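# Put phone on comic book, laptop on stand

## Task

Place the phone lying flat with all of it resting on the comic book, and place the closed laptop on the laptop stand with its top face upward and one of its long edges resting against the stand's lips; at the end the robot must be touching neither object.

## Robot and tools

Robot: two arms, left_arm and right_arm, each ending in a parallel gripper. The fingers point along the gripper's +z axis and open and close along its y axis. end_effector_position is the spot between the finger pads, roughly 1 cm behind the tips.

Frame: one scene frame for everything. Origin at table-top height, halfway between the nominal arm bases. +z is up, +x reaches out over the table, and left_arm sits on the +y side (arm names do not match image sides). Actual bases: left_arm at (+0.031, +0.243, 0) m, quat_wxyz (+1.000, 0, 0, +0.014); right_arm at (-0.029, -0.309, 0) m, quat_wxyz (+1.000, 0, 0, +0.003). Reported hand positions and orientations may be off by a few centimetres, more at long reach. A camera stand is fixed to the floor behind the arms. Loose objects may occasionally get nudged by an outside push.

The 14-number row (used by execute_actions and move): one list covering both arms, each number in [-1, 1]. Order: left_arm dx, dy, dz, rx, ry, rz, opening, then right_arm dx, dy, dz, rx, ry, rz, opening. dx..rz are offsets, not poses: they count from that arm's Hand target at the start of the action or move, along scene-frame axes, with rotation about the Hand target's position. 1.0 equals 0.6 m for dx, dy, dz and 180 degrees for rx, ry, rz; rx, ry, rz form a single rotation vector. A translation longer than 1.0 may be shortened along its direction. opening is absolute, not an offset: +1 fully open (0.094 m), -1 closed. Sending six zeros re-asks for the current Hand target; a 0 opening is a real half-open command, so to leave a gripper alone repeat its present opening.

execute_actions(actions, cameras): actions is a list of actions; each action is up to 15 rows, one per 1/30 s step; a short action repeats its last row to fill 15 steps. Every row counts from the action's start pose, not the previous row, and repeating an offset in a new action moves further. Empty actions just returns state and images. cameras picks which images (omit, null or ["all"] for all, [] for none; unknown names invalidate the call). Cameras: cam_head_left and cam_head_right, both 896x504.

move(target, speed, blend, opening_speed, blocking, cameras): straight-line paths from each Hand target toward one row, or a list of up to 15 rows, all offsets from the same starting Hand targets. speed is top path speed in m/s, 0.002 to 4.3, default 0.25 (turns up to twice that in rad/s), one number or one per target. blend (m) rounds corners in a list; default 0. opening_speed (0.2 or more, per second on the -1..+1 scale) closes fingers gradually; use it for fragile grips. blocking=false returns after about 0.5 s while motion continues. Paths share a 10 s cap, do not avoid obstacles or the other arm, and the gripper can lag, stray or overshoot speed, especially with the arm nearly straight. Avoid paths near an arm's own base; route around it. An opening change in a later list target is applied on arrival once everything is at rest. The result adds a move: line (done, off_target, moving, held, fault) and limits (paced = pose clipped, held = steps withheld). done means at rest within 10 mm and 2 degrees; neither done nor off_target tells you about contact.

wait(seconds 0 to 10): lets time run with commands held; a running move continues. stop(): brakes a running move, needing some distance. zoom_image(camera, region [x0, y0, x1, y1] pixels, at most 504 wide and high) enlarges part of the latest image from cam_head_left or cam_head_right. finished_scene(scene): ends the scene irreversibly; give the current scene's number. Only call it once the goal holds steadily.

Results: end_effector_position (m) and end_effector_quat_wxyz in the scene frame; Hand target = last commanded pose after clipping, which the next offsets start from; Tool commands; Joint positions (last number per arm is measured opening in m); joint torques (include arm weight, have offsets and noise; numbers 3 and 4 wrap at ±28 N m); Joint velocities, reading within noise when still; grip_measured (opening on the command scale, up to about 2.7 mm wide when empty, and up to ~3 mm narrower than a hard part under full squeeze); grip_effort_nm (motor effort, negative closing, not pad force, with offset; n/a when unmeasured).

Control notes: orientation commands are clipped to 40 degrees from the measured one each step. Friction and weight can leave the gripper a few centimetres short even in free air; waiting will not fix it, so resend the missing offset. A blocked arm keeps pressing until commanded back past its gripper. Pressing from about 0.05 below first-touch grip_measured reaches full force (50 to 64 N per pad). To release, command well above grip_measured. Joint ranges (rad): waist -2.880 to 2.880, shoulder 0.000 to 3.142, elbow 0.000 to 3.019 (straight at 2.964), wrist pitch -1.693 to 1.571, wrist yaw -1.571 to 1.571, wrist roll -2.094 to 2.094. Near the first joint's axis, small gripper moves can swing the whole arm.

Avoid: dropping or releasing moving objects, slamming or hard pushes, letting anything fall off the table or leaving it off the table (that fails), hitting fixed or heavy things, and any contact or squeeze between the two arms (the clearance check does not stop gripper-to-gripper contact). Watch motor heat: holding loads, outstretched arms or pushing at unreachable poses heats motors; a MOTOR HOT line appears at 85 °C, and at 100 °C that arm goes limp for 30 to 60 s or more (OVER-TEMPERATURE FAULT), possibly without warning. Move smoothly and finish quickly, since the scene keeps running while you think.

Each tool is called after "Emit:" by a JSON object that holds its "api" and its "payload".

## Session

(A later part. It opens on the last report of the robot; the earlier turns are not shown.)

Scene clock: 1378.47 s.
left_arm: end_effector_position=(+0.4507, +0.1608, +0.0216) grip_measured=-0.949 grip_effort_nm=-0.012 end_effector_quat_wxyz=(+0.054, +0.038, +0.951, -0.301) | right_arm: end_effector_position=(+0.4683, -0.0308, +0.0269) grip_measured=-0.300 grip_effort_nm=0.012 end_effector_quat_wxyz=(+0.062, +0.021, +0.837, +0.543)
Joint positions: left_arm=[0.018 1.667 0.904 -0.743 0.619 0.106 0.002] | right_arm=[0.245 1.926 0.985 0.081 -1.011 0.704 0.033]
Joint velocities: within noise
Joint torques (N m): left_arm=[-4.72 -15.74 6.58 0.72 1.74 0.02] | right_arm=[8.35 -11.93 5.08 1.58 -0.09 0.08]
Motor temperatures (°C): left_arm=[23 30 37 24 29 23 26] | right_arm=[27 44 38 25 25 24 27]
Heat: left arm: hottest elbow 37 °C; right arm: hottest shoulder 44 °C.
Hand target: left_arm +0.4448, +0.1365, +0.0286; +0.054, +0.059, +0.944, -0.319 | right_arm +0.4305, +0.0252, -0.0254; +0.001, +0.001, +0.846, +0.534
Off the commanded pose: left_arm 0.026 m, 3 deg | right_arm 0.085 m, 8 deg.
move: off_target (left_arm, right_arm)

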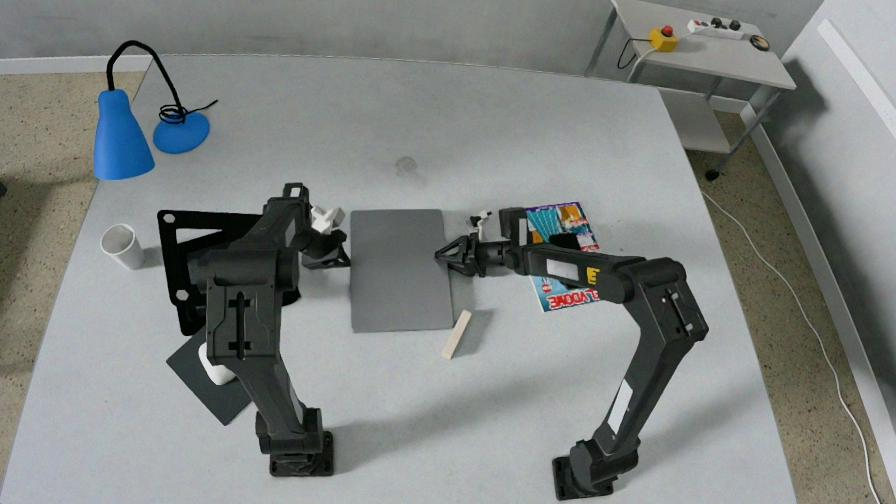

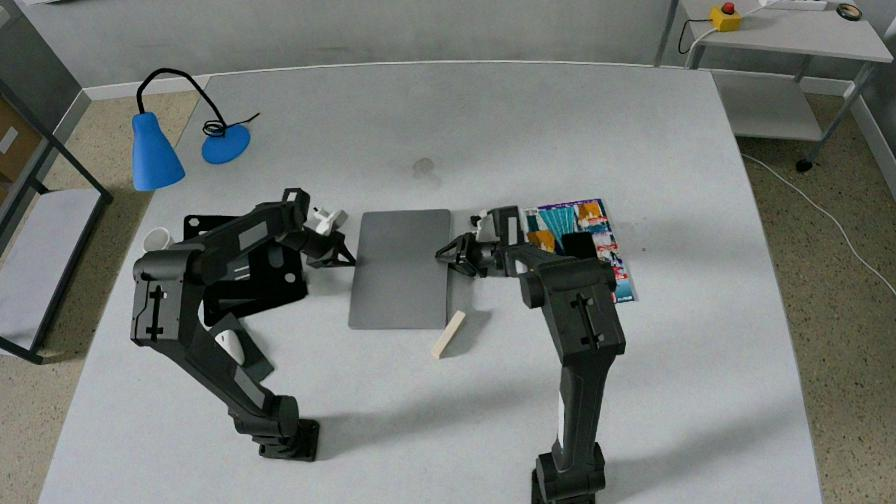

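Emit:
{"api": "move", "payload": {"target": [[0,0.0,0,0,0,0,-0.95,0,0.08,0.0,0,0,0,-0.3],[0,0.0,0,0,0,0,-0.95,0,0.08,0.0,0,0,0,-0.95]], "speed": 0.15}}

Emit:
{"api": "zoom_image", "payload": {"camera": "cam_head_right", "region": [250, 180, 600, 380]}}

Scene clock: 1382.03 s.
left_arm: end_effector_position=(+0.4509, +0.1646, +0.0201) grip_measured=-0.949 grip_effort_nm=-0.007 end_effector_quat_wxyz=(+0.055, +0.035, +0.953, -0.296) | right_arm: end_effector_position=(+0.4654, +0.0129, +0.0288) grip_measured=-0.431 grip_effort_nm=-1.038 end_effector_quat_wxyz=(+0.064, +0.013, +0.830, +0.553)
Joint positions: left_arm=[0.023 1.667 0.902 -0.74 0.608 0.105 0.002] | right_arm=[0.327 1.951 0.996 0.212 -0.976 0.82 0.027]
Joint velocities: within noise
Joint torques (N m): left_arm=[-5.77 -15.91 6.64 0.58 2.18 0.04] | right_arm=[8.64 -12.1 6.9 0.36 0.7 0.19]
Motor temperatures (°C): left_arm=[23 30 37 24 30 23 26] | right_arm=[27 43 38 25 25 24 27]
Heat: left arm: hottest elbow 37 °C; right arm: hottest shoulder 43 °C.
Hand target: left_arm +0.4448, +0.1366, +0.0286; +0.054, +0.059, +0.944, -0.319 | right_arm +0.4305, +0.0732, -0.0253; +0.001, +0.001, +0.846, +0.534
Off the commanded pose: left_arm 0.030 m, 4 deg | right_arm 0.088 m, 8 deg.
move: off_target (left_arm, right_arm); target 2's new opening was sent with right_arm's hand 0.089 m and 8 deg from that target

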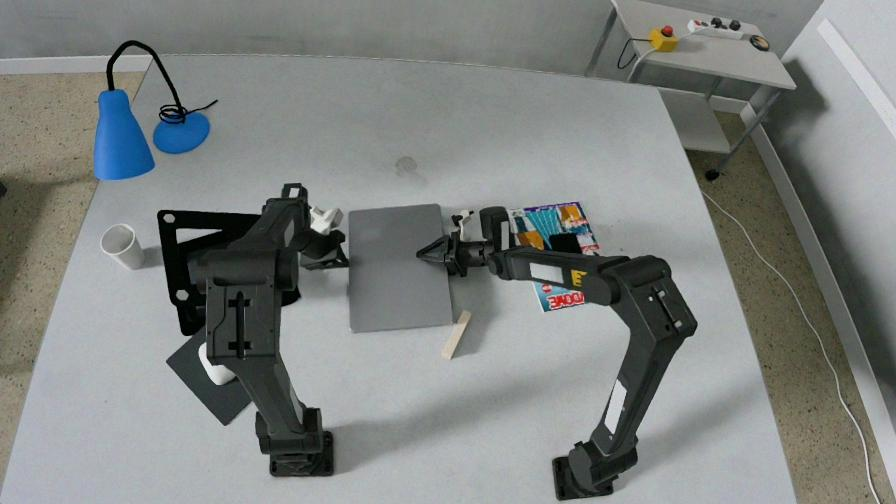

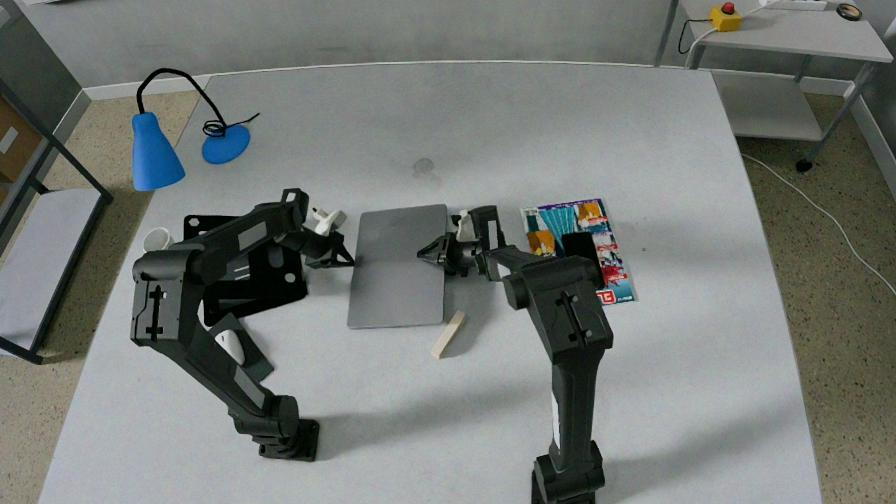

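Scaled by 1.440.

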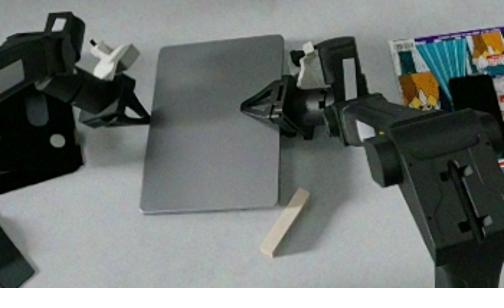

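Emit:
{"api": "move", "payload": {"target": [[0,0.09,0.05,0,0,0,-0.95,0,0.0,0.0,0,0,0,-0.95],[0,0.11,0.0,-0.125,0,0,-0.3,0,0.0,0.0,0,0,0,-0.95],[0,0.11,-0.03,-0.125,0,0,-0.3,0,0.0,0.0,0,0,0,-0.95],[0,-0.1,-0.04,-0.13,0,0,-0.3,0,0.0,0.0,0,0,0,-0.95]], "speed": 0.12}}

Emit:
{"api": "zoom_image", "payload": {"camera": "cam_head_right", "region": [250, 180, 600, 380]}}

Scene clock: 1392.03 s.
left_arm: end_effector_position=(+0.4723, +0.1001, +0.0460) grip_measured=-0.303 grip_effort_nm=0.203 end_effector_quat_wxyz=(+0.116, +0.052, +0.849, -0.512) | right_arm: end_effector_position=(+0.4546, +0.0505, +0.0261) grip_measured=-0.427 grip_effort_nm=-1.033 end_effector_quat_wxyz=(+0.047, -0.007, +0.829, +0.558)
Joint positions: left_arm=[-0.002 1.749 0.863 -0.423 1.088 -0.011 0.033] | right_arm=[0.395 1.979 1.027 0.231 -0.97 0.851 0.027]
Joint velocities: within noise
Joint torques (N m): left_arm=[-5.48 -10.87 3.52 1.11 -0.8 -0.05] | right_arm=[4.25 -13.68 5.97 -0.01 0.57 0.02]
Motor temperatures (°C): left_arm=[23 30 37 24 31 23 26] | right_arm=[27 42 38 25 25 24 27]
Heat: left arm: hottest elbow 37 °C; right arm: hottest shoulder 42 °C.
Hand target: left_arm +0.4447, +0.0765, +0.0046; +0.064, +0.046, +0.860, -0.504 | right_arm +0.4305, +0.0730, -0.0254; +0.000, +0.001, +0.846, +0.534
Off the commanded pose: left_arm 0.055 m, 6 deg | right_arm 0.061 m, 6 deg.
move: off_target (left_arm, right_arm); target 2's new opening was sent with left_arm's hand 0.022 m and 2 deg from that target

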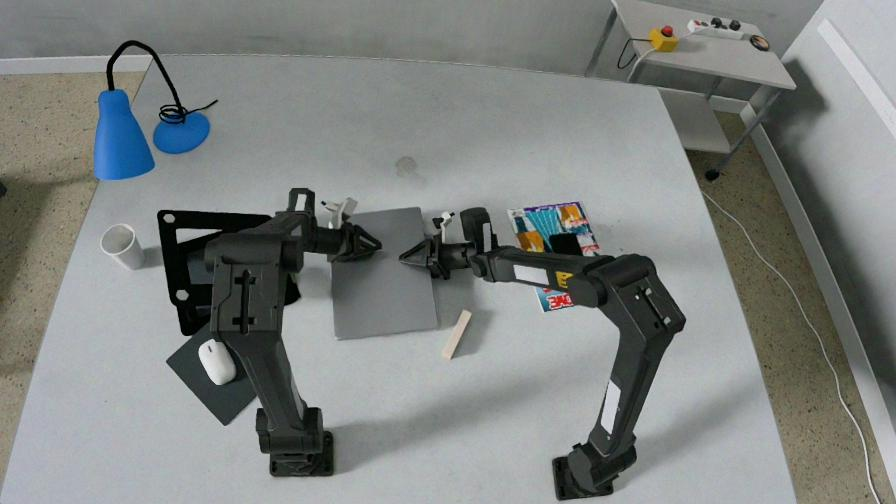

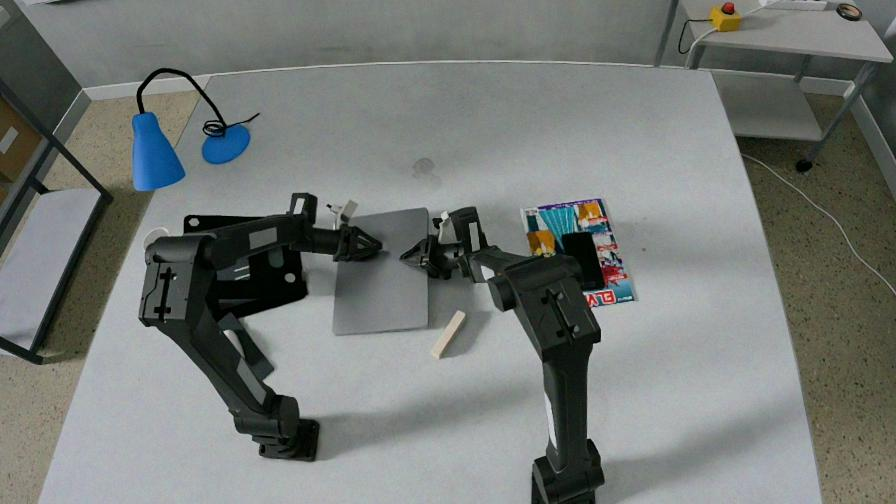

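Scaled by 1.440.

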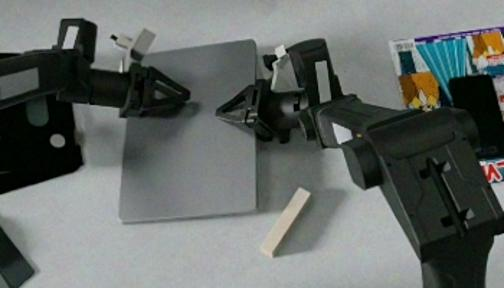

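Emit:
{"api": "move", "payload": {"target": [[0,0.25,0.1,0,0,0,-0.3,0,-0.15,0.03,0,0,0,-0.95],[0,0.25,-0.06,0,0,0,-0.3,0,-0.2,0.0,0,0,0,-0.95]], "speed": 0.15}}

Emit:
{"api": "zoom_image", "payload": {"camera": "cam_head_right", "region": [250, 180, 600, 380]}}

Scene clock: 1397.47 s.
left_arm: end_effector_position=(+0.4495, +0.2178, +0.0274) grip_measured=-0.302 grip_effort_nm=0.125 end_effector_quat_wxyz=(+0.084, +0.055, +0.858, -0.504) | right_arm: end_effector_position=(+0.4410, -0.0144, +0.0266) grip_measured=-0.468 grip_effort_nm=-1.033 end_effector_quat_wxyz=(+0.018, -0.044, +0.820, +0.570)
Joint positions: left_arm=[0.278 1.878 1.012 -1.06 1.035 0.638 0.033] | right_arm=[0.268 1.949 1.01 -0.044 -1.137 0.548 0.025]
Joint velocities: within noise
Joint torques (N m): left_arm=[0.03 -6.3 5.91 1.74 -0.42 0.43] | right_arm=[-2.37 -15.27 2.22 -0.51 1.63 -0.32]
Motor temperatures (°C): left_arm=[23 30 36 24 30 23 26] | right_arm=[27 42 38 25 26 24 28]
Heat: left arm: hottest elbow 36 °C; right arm: hottest shoulder 42 °C.
Hand target: left_arm +0.4448, +0.2265, -0.0314; +0.064, +0.047, +0.860, -0.504 | right_arm +0.4306, -0.0469, -0.0254; +0.001, +0.001, +0.846, +0.534
Off the commanded pose: left_arm 0.060 m, 3 deg | right_arm 0.062 m, 7 deg.
move: off_target (left_arm, right_arm)

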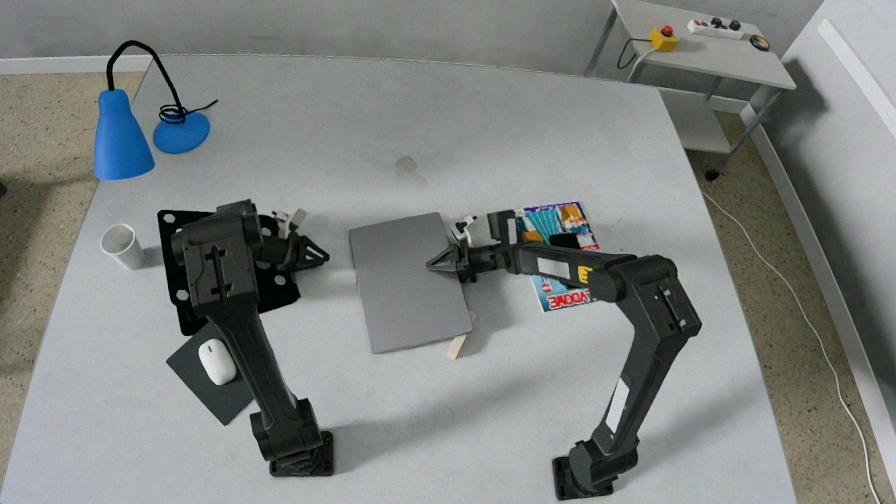

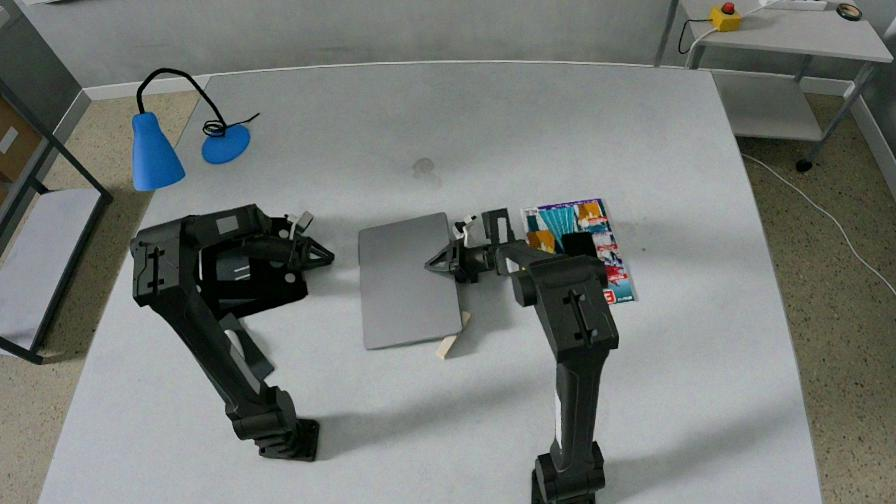

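Scaled by 1.440.

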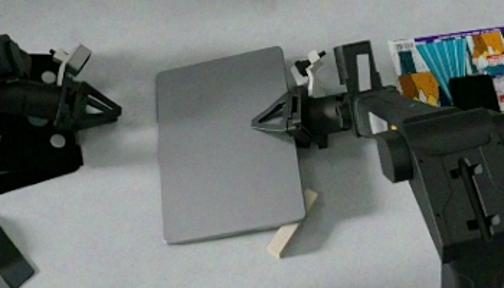

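Emit:
{"api": "move", "payload": {"target": [[-0.04,0,0.0,0,0,0,-0.3,0,0.05,0.0,0,0,0,-0.95],[-0.04,-0.2,0.015,0,0,0,-0.3,0,0.1,0.0,0,0,0,-0.95]], "speed": 0.12}}

Emit:
{"api": "zoom_image", "payload": {"camera": "cam_head_right", "region": [250, 180, 600, 380]}}

Scene clock: 1402.67 s.
left_arm: end_effector_position=(+0.4524, +0.1524, +0.0198) grip_measured=-0.302 grip_effort_nm=0.125 end_effector_quat_wxyz=(+0.131, +0.037, +0.858, -0.495) | right_arm: end_effector_position=(+0.4450, +0.0008, +0.0288) grip_measured=-0.472 grip_effort_nm=-1.043 end_effector_quat_wxyz=(+0.032, -0.036, +0.820, +0.570)
Joint positions: left_arm=[0.124 1.773 0.818 -0.5 1.072 0.171 0.033] | right_arm=[0.298 1.949 0.998 0.077 -1.098 0.654 0.025]
Joint velocities: within noise
Joint torques (N m): left_arm=[-8.47 -9.17 2.41 1.13 0.08 -0.06] | right_arm=[3.25 -13.57 4.4 0.87 2.46 0.35]
Motor temperatures (°C): left_arm=[23 29 36 24 30 24 26] | right_arm=[27 41 37 25 28 24 28]
Heat: left arm: hottest elbow 36 °C; right arm: hottest shoulder 41 °C.
Hand target: left_arm +0.4209, +0.1065, -0.0224; +0.064, +0.047, +0.860, -0.504 | right_arm +0.4306, +0.0131, -0.0255; +0.001, +0.001, +0.846, +0.534
Off the commanded pose: left_arm 0.070 m, 8 deg | right_arm 0.057 m, 7 deg.
move: off_target (left_arm, right_arm)

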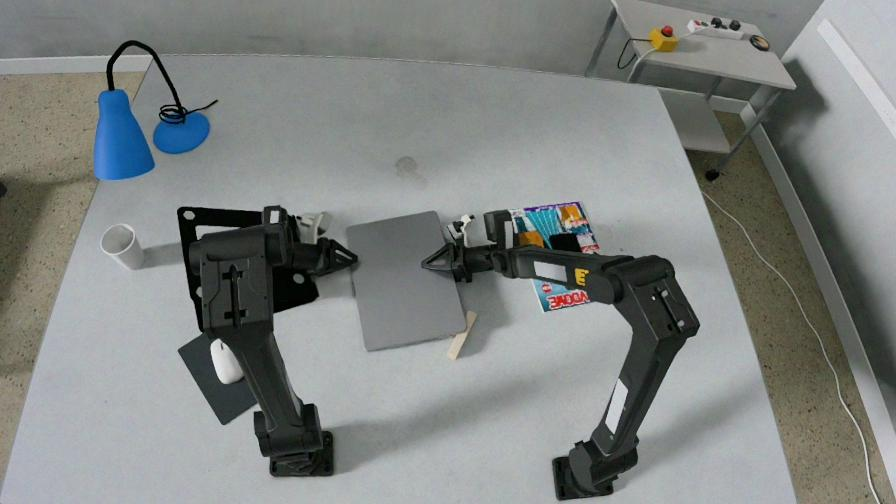

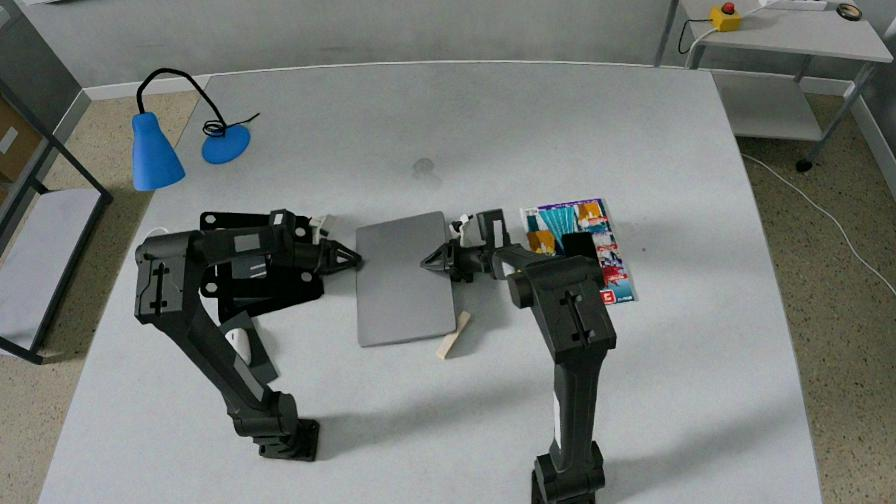

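Scaled by 1.440.

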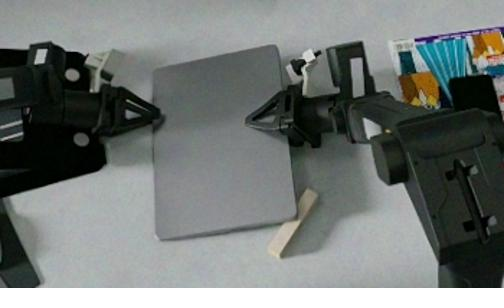

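Emit:
{"api": "move", "payload": {"target": [[-0.02,-0.12,0.015,0.0,0,0,-0.3,0,0.08,0.0,0,0,0,-0.95]], "speed": 0.12}}

Emit:
{"api": "zoom_image", "payload": {"camera": "cam_head_right", "region": [250, 180, 600, 380]}}

Scene clock: 1408.50 s.
left_arm: end_effector_position=(+0.4613, +0.1451, +0.0213) grip_measured=-0.301 grip_effort_nm=0.076 end_effector_quat_wxyz=(+0.168, -0.011, +0.869, -0.465) | right_arm: end_effector_position=(+0.4501, +0.0030, +0.0289) grip_measured=-0.467 grip_effort_nm=-1.038 end_effector_quat_wxyz=(+0.044, -0.020, +0.821, +0.568)
Joint positions: left_arm=[0.084 1.706 0.724 -0.199 0.985 -0.124 0.033] | right_arm=[0.304 1.949 0.984 0.154 -1.067 0.725 0.025]
Joint velocities: within noise
Joint torques (N m): left_arm=[-17.44 -8.64 1.83 0.58 2.23 -0.04] | right_arm=[8.7 -12.28 6.75 1.29 3.18 0.73]
Motor temperatures (°C): left_arm=[23 29 35 24 30 23 26] | right_arm=[27 41 37 25 31 24 28]
Heat: left arm: hottest elbow 35 °C; right arm: hottest shoulder 41 °C.
Hand target: left_arm +0.4087, +0.0344, -0.0134; +0.064, +0.047, +0.860, -0.504 | right_arm +0.4305, +0.0611, -0.0255; +0.000, +0.001, +0.846, +0.534
Off the commanded pose: left_arm 0.127 m, 14 deg | right_arm 0.082 m, 7 deg.
move: off_target (left_arm, right_arm)

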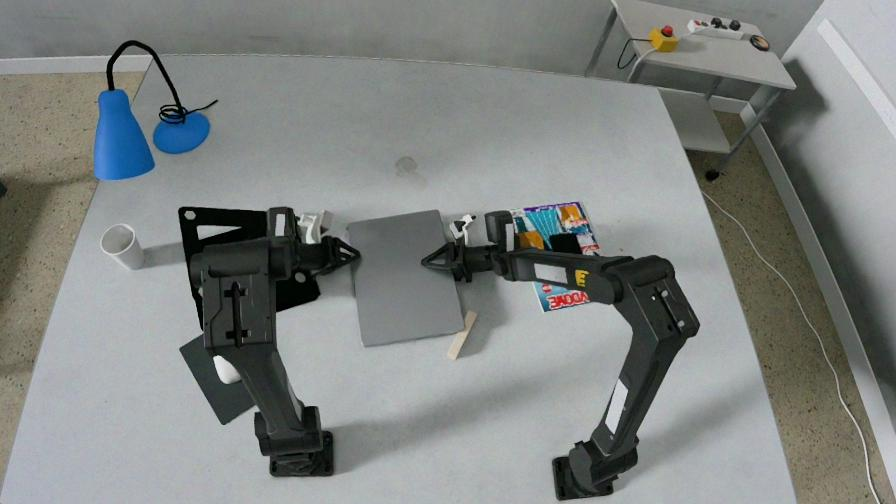

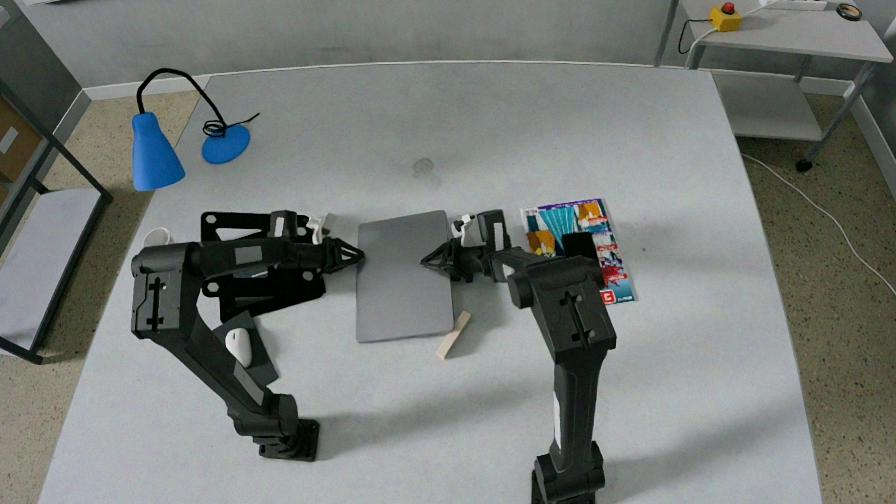

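Scaled by 1.440.

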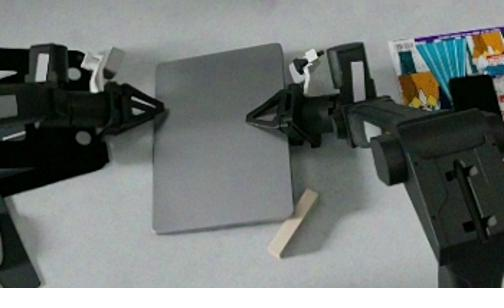

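Emit:
{"api": "move", "payload": {"target": [[0.05,0.17,0.02,0.0,0,0,-0.3,0,-0.12,0.08,0,0,0,-0.95],[0.05,0.17,0.02,0.0,0,0,-0.3,0,-0.12,0.17,0.17,0,0,-0.95]], "speed": 0.12}}

Emit:
{"api": "zoom_image", "payload": {"camera": "cam_head_right", "region": [250, 180, 600, 380]}}

Scene clock: 1416.20 s.
left_arm: end_effector_position=(+0.4552, +0.1406, +0.0399) grip_measured=-0.300 grip_effort_nm=0.007 end_effector_quat_wxyz=(+0.107, +0.057, +0.844, -0.523) | right_arm: end_effector_position=(+0.4262, -0.0165, +0.0599) grip_measured=-0.636 grip_effort_nm=-1.048 end_effector_quat_wxyz=(+0.017, -0.008, +0.694, +0.719)
Joint positions: left_arm=[0.104 1.782 0.888 -0.673 1.127 0.266 0.033] | right_arm=[0.253 2.149 0.868 1.413 -1.298 1.662 0.017]
Joint velocities: within noise
Joint torques (N m): left_arm=[-3.37 -9.93 4.78 0.23 -1.86 0.25] | right_arm=[1.08 -20.01 4.66 3.22 0.13 1.13]
Motor temperatures (°C): left_arm=[23 29 35 24 31 23 26] | right_arm=[27 41 37 25 32 24 28]
Heat: left arm: hottest elbow 35 °C; right arm: hottest shoulder 41 °C.
Hand target: left_arm +0.4387, +0.1365, -0.0014; +0.064, +0.047, +0.860, -0.504 | right_arm +0.4305, -0.0109, +0.0765; +0.000, +0.001, +0.675, +0.738
Off the commanded pose: left_arm 0.045 m, 6 deg | right_arm 0.018 m, 4 deg.
move: off_target (left_arm, right_arm)

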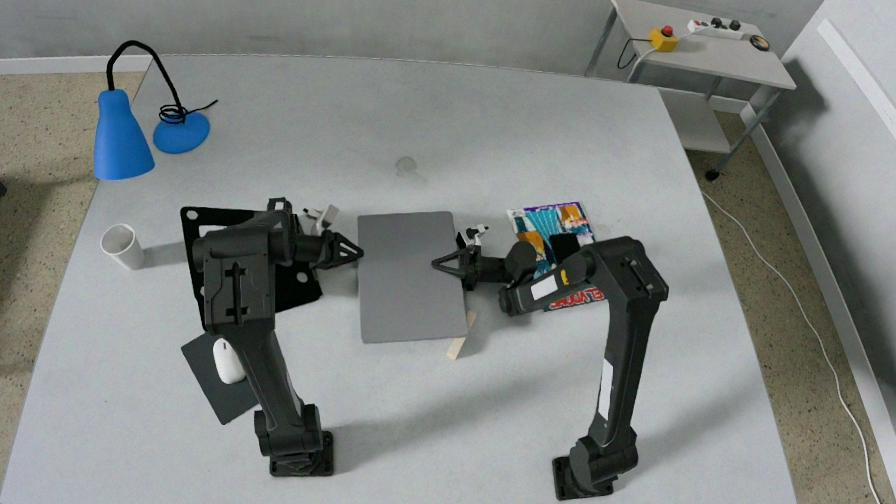

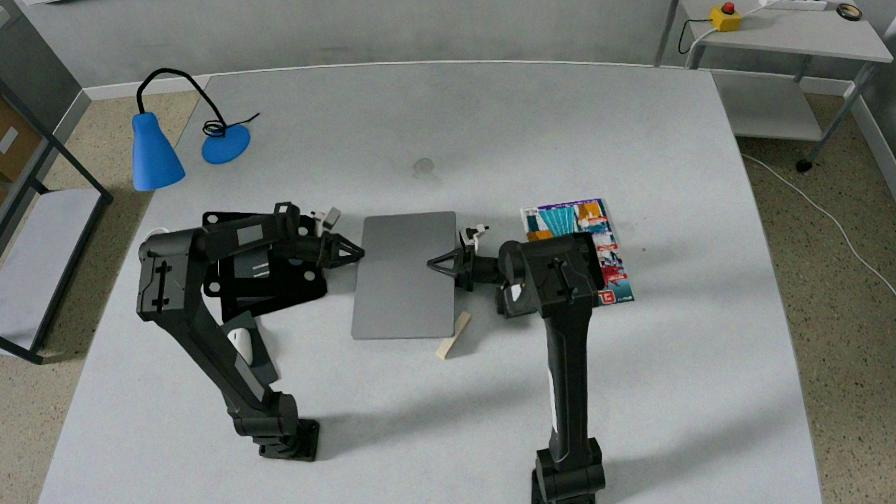

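Scaled by 1.440.

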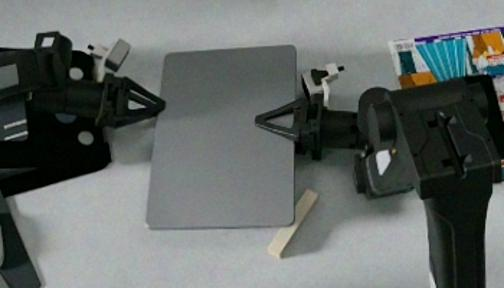

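Emit:
{"api": "move", "payload": {"target": [[0.0,0.06,0.0,0.0,0,0,-0.3,0,0,0.0,0,0,0,-0.95],[0.0,0.06,-0.05,0.0,0,0,-0.3,0,0,0.0,0,0,0,-0.95],[0.0,-0.08,-0.04,0.0,0,0,-0.3,0,0.02,0.0,0,0,0,-0.95]], "speed": 0.12}}

Emit:
{"api": "zoom_image", "payload": {"camera": "cam_head_right", "region": [250, 180, 600, 380]}}

Emit:
{"api": "zoom_image", "payload": {"camera": "cam_head_left", "region": [250, 180, 600, 380]}}

Scene clock: 1422.03 s.
left_arm: end_effector_position=(+0.4719, +0.1266, +0.0367) grip_measured=-0.299 grip_effort_nm=-0.051 end_effector_quat_wxyz=(+0.136, +0.047, +0.844, -0.517) | right_arm: end_effector_position=(+0.4292, -0.0144, +0.0634) grip_measured=-0.578 grip_effort_nm=-1.033 end_effector_quat_wxyz=(+0.006, +0.023, +0.686, +0.727)
Joint positions: left_arm=[0.064 1.772 0.85 -0.424 1.115 0.064 0.033] | right_arm=[0.259 2.161 0.868 1.479 -1.259 1.774 0.02]
Joint velocities: within noise
Joint torques (N m): left_arm=[-7.71 -8.06 2.52 1.35 -1.68 0.14] | right_arm=[2.49 -18.49 5.87 3.3 -0.16 0.67]
Motor temperatures (°C): left_arm=[23 29 35 24 32 23 26] | right_arm=[27 41 37 25 30 24 28]
Heat: left arm: hottest elbow 35 °C; right arm: hottest shoulder 41 °C.
Hand target: left_arm +0.4387, +0.0885, -0.0254; +0.064, +0.047, +0.860, -0.504 | right_arm +0.4305, +0.0010, +0.0766; +0.000, +0.001, +0.675, +0.738
Off the commanded pose: left_arm 0.080 m, 9 deg | right_arm 0.020 m, 3 deg.
move: off_target (left_arm, right_arm)

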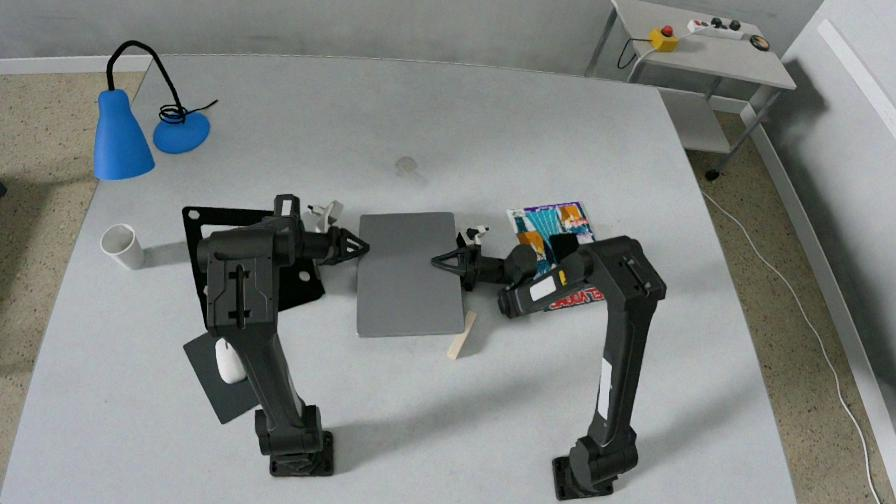

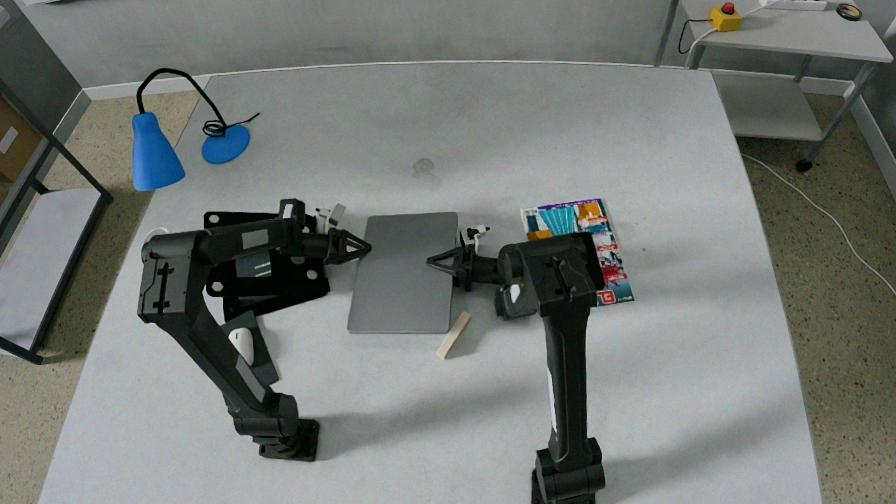

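Scaled by 1.440.

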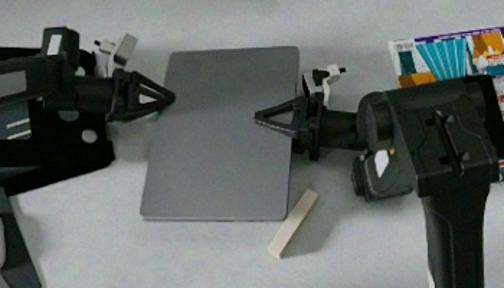

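Scaled by 1.440.

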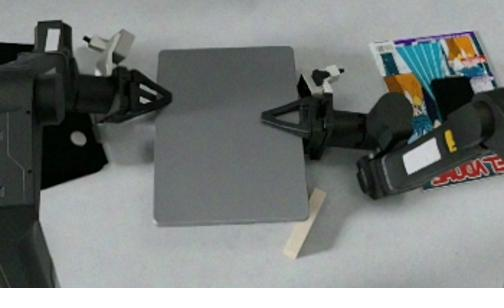

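Emit:
{"api": "move", "payload": {"target": [[0.0,-0.05,0.0,0.0,0,0,-0.3,0,0.03,0,0,0,0,-0.95],[0.0,-0.05,0.0,0.0,0,0,-0.95,0,0.03,0,0,0,0,-0.95]], "speed": 0.12}}

Emit:
{"api": "zoom_image", "payload": {"camera": "cam_head_right", "region": [250, 180, 600, 380]}}

Scene clock: 1426.60 s.
left_arm: end_effector_position=(+0.4809, +0.1157, +0.0398) grip_measured=-0.411 grip_effort_nm=-1.004 end_effector_quat_wxyz=(+0.141, +0.023, +0.844, -0.517) | right_arm: end_effector_position=(+0.4331, -0.0139, +0.0644) grip_measured=-0.582 grip_effort_nm=-1.038 end_effector_quat_wxyz=(+0.014, +0.033, +0.684, +0.729)
Joint positions: left_arm=[0.035 1.76 0.829 -0.285 1.098 -0.101 0.028] | right_arm=[0.261 2.161 0.868 1.481 -1.233 1.777 0.02]
Joint velocities: within noise
Joint torques (N m): left_arm=[-9.93 -7.88 2.25 0.94 -1.46 0.45] | right_arm=[4.72 -18.26 6.61 2.47 0.11 0.5]
Motor temperatures (°C): left_arm=[23 28 35 24 32 23 26] | right_arm=[27 41 38 25 29 24 28]
Heat: left arm: hottest elbow 35 °C; right arm: hottest shoulder 41 °C.
Hand target: left_arm +0.4388, +0.0584, -0.0254; +0.064, +0.047, +0.860, -0.504 | right_arm +0.4305, +0.0191, +0.0765; +0.000, +0.001, +0.675, +0.738
Off the commanded pose: left_arm 0.096 m, 10 deg | right_arm 0.035 m, 4 deg.
move: off_target (left_arm, right_arm); target 2's new opening was sent with left_arm's hand 0.096 m and 10 deg from that target

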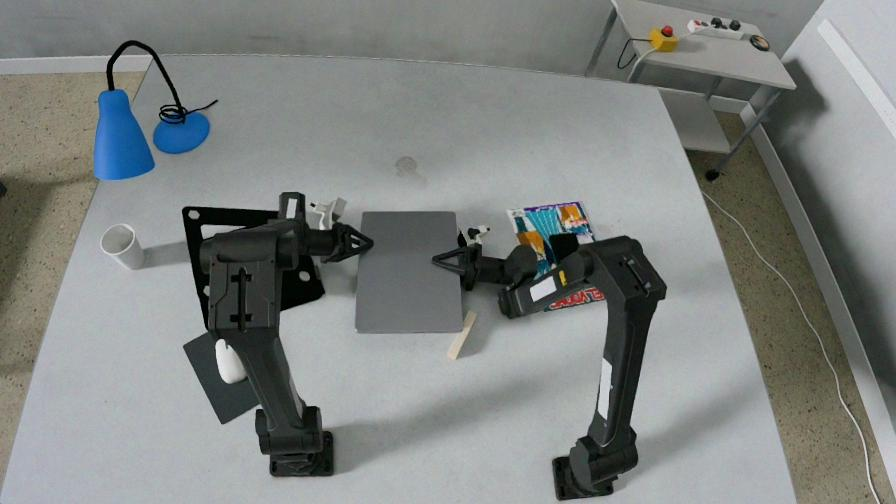

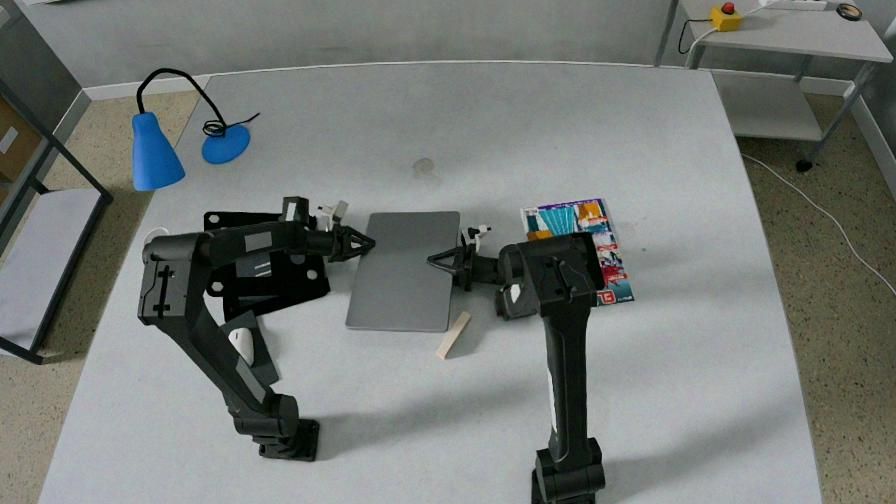

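Scaled by 1.440.

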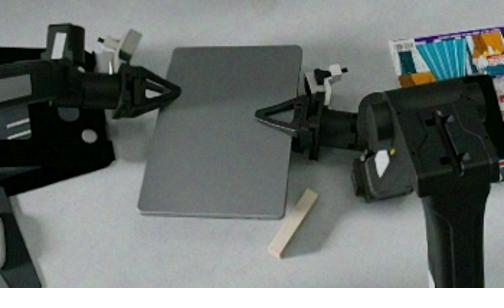

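Emit:
{"api": "move", "payload": {"target": [[0.06,0.08,0.3,0.0,0,0,-0.95,0.0,-0.03,0.16,0,0,0,-0.95]], "speed": 0.1}}

Emit:
{"api": "zoom_image", "payload": {"camera": "cam_head_right", "region": [250, 150, 600, 350]}}

Scene clock: 1439.13 s.
left_arm: end_effector_position=(+0.4603, +0.1228, +0.1172) grip_measured=-0.499 grip_effort_nm=-1.004 end_effector_quat_wxyz=(+0.029, -0.009, +0.866, -0.499) | right_arm: end_effector_position=(+0.4233, -0.0153, +0.1190) grip_measured=-0.659 grip_effort_nm=-1.043 end_effector_quat_wxyz=(-0.009, +0.025, +0.689, +0.725)
Joint positions: left_arm=[0.045 1.632 0.999 -0.944 1.046 0.055 0.024] | right_arm=[0.258 1.994 0.831 1.339 -1.28 1.789 0.016]
Joint velocities: within noise
Joint torques (N m): left_arm=[-4.54 -17.67 13.65 -0.55 1.3 0.57] | right_arm=[2.43 -24.82 6.84 1.2 0.53 0.68]
Motor temperatures (°C): left_arm=[23 28 34 24 32 24 27] | right_arm=[27 42 38 25 28 24 28]
Heat: left arm: hottest elbow 34 °C; right arm: hottest shoulder 42 °C.
Hand target: left_arm +0.4748, +0.1064, +0.1547; +0.064, +0.047, +0.860, -0.504 | right_arm +0.4305, +0.0010, +0.1726; +0.000, +0.001, +0.675, +0.738
Off the commanded pose: left_arm 0.043 m, 8 deg | right_arm 0.056 m, 4 deg.
move: off_target (left_arm, right_arm)

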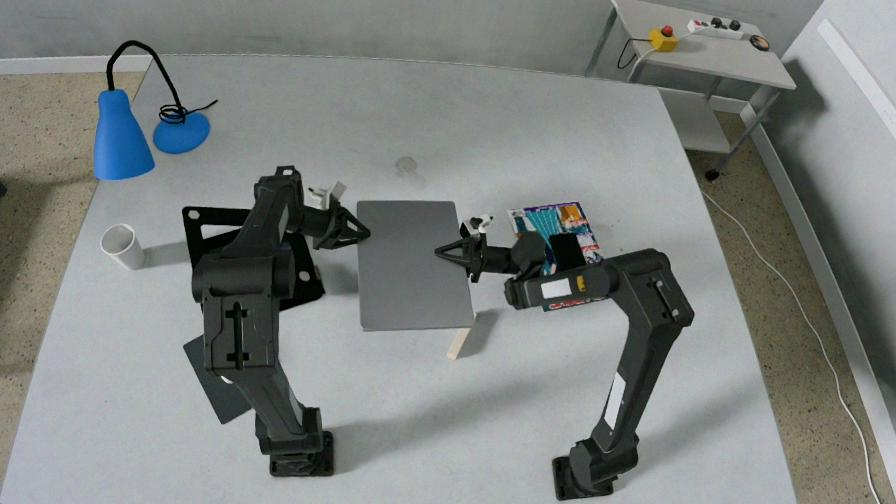

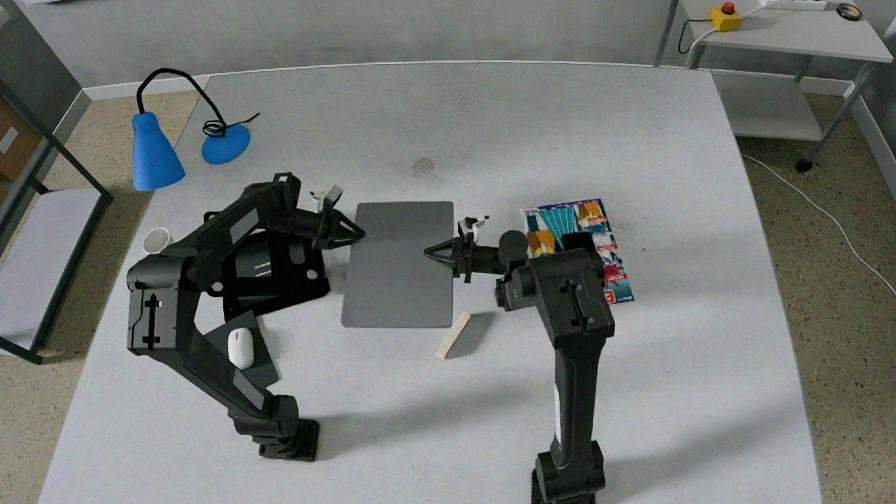

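Scaled by 1.440.

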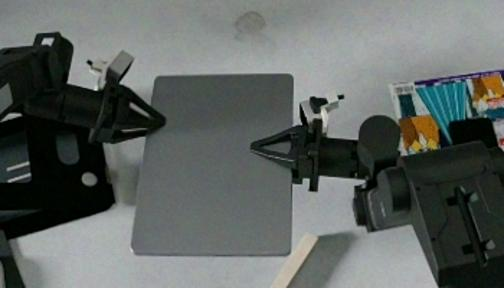

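Emit:
{"api": "move", "payload": {"target": [[0.0,0.0,0.15,0.0,0,0,-0.95,0.0,0,0.03,0,0,0,-0.95],[0.02,0.2,0.17,0.0,0,0,-0.95,0.02,0.2,0.03,0,0,0,-0.95]], "speed": 0.1}}

Emit:
{"api": "zoom_image", "payload": {"camera": "cam_head_right", "region": [150, 150, 450, 400]}}

Emit:
{"api": "zoom_image", "payload": {"camera": "cam_head_left", "region": [150, 150, 450, 400]}}

Scene clock: 1447.60 s.
left_arm: end_effector_position=(+0.4697, +0.2347, +0.2004) grip_measured=-0.545 grip_effort_nm=-1.009 end_effector_quat_wxyz=(+0.030, +0.008, +0.863, -0.504) | right_arm: end_effector_position=(+0.4326, +0.0954, +0.1861) grip_measured=-0.659 grip_effort_nm=-1.038 end_effector_quat_wxyz=(+0.030, -0.011, +0.676, +0.736)
Joint positions: left_arm=[0.293 1.687 1.294 -1.621 0.997 0.583 0.021] | right_arm=[0.464 1.909 0.977 1.109 -1.069 1.67 0.016]
Joint velocities: within noise
Joint torques (N m): left_arm=[-3.49 -19.9 17.11 -2.56 1.45 0.26] | right_arm=[2.78 -16.73 11.02 0.08 0.4 0.63]
Motor temperatures (°C): left_arm=[23 29 36 24 32 24 27] | right_arm=[27 43 38 25 27 24 28]
Heat: left arm: hottest elbow 36 °C; right arm: hottest shoulder 43 °C.
Hand target: left_arm +0.4868, +0.2265, +0.2566; +0.064, +0.047, +0.860, -0.504 | right_arm +0.4426, +0.1210, +0.1908; +0.001, +0.001, +0.675, +0.738
Off the commanded pose: left_arm 0.059 m, 6 deg | right_arm 0.028 m, 4 deg.
joint sent to its limit (left arm) — joint 4 (wrist pitch), lower limit. The joint targets are off in position, not in orientation.
move: off_target (left_arm, right_arm)

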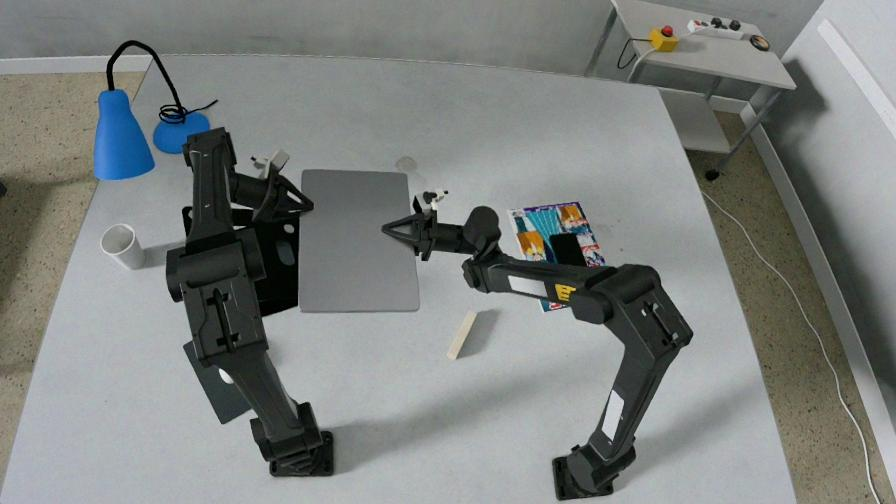

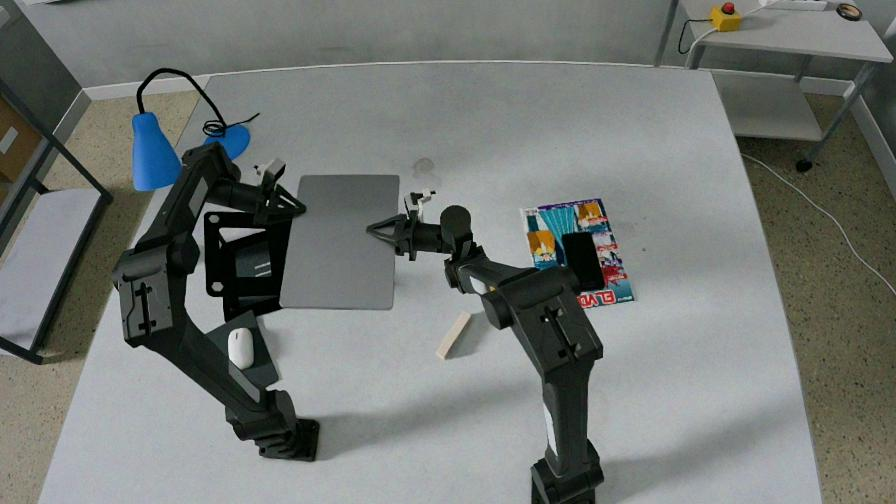

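Scaled by 1.680.

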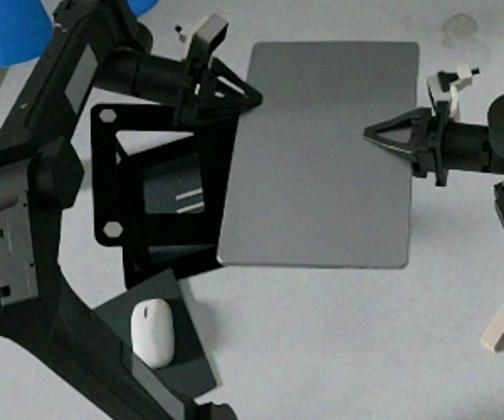

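Scaled by 1.680.

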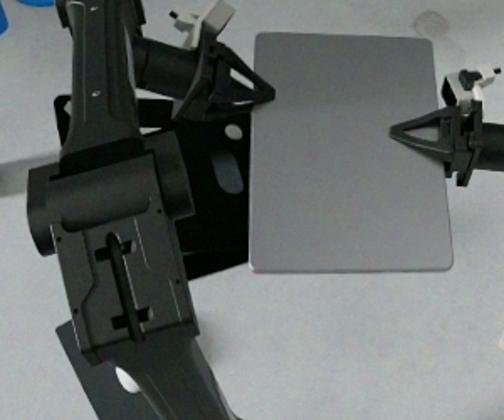

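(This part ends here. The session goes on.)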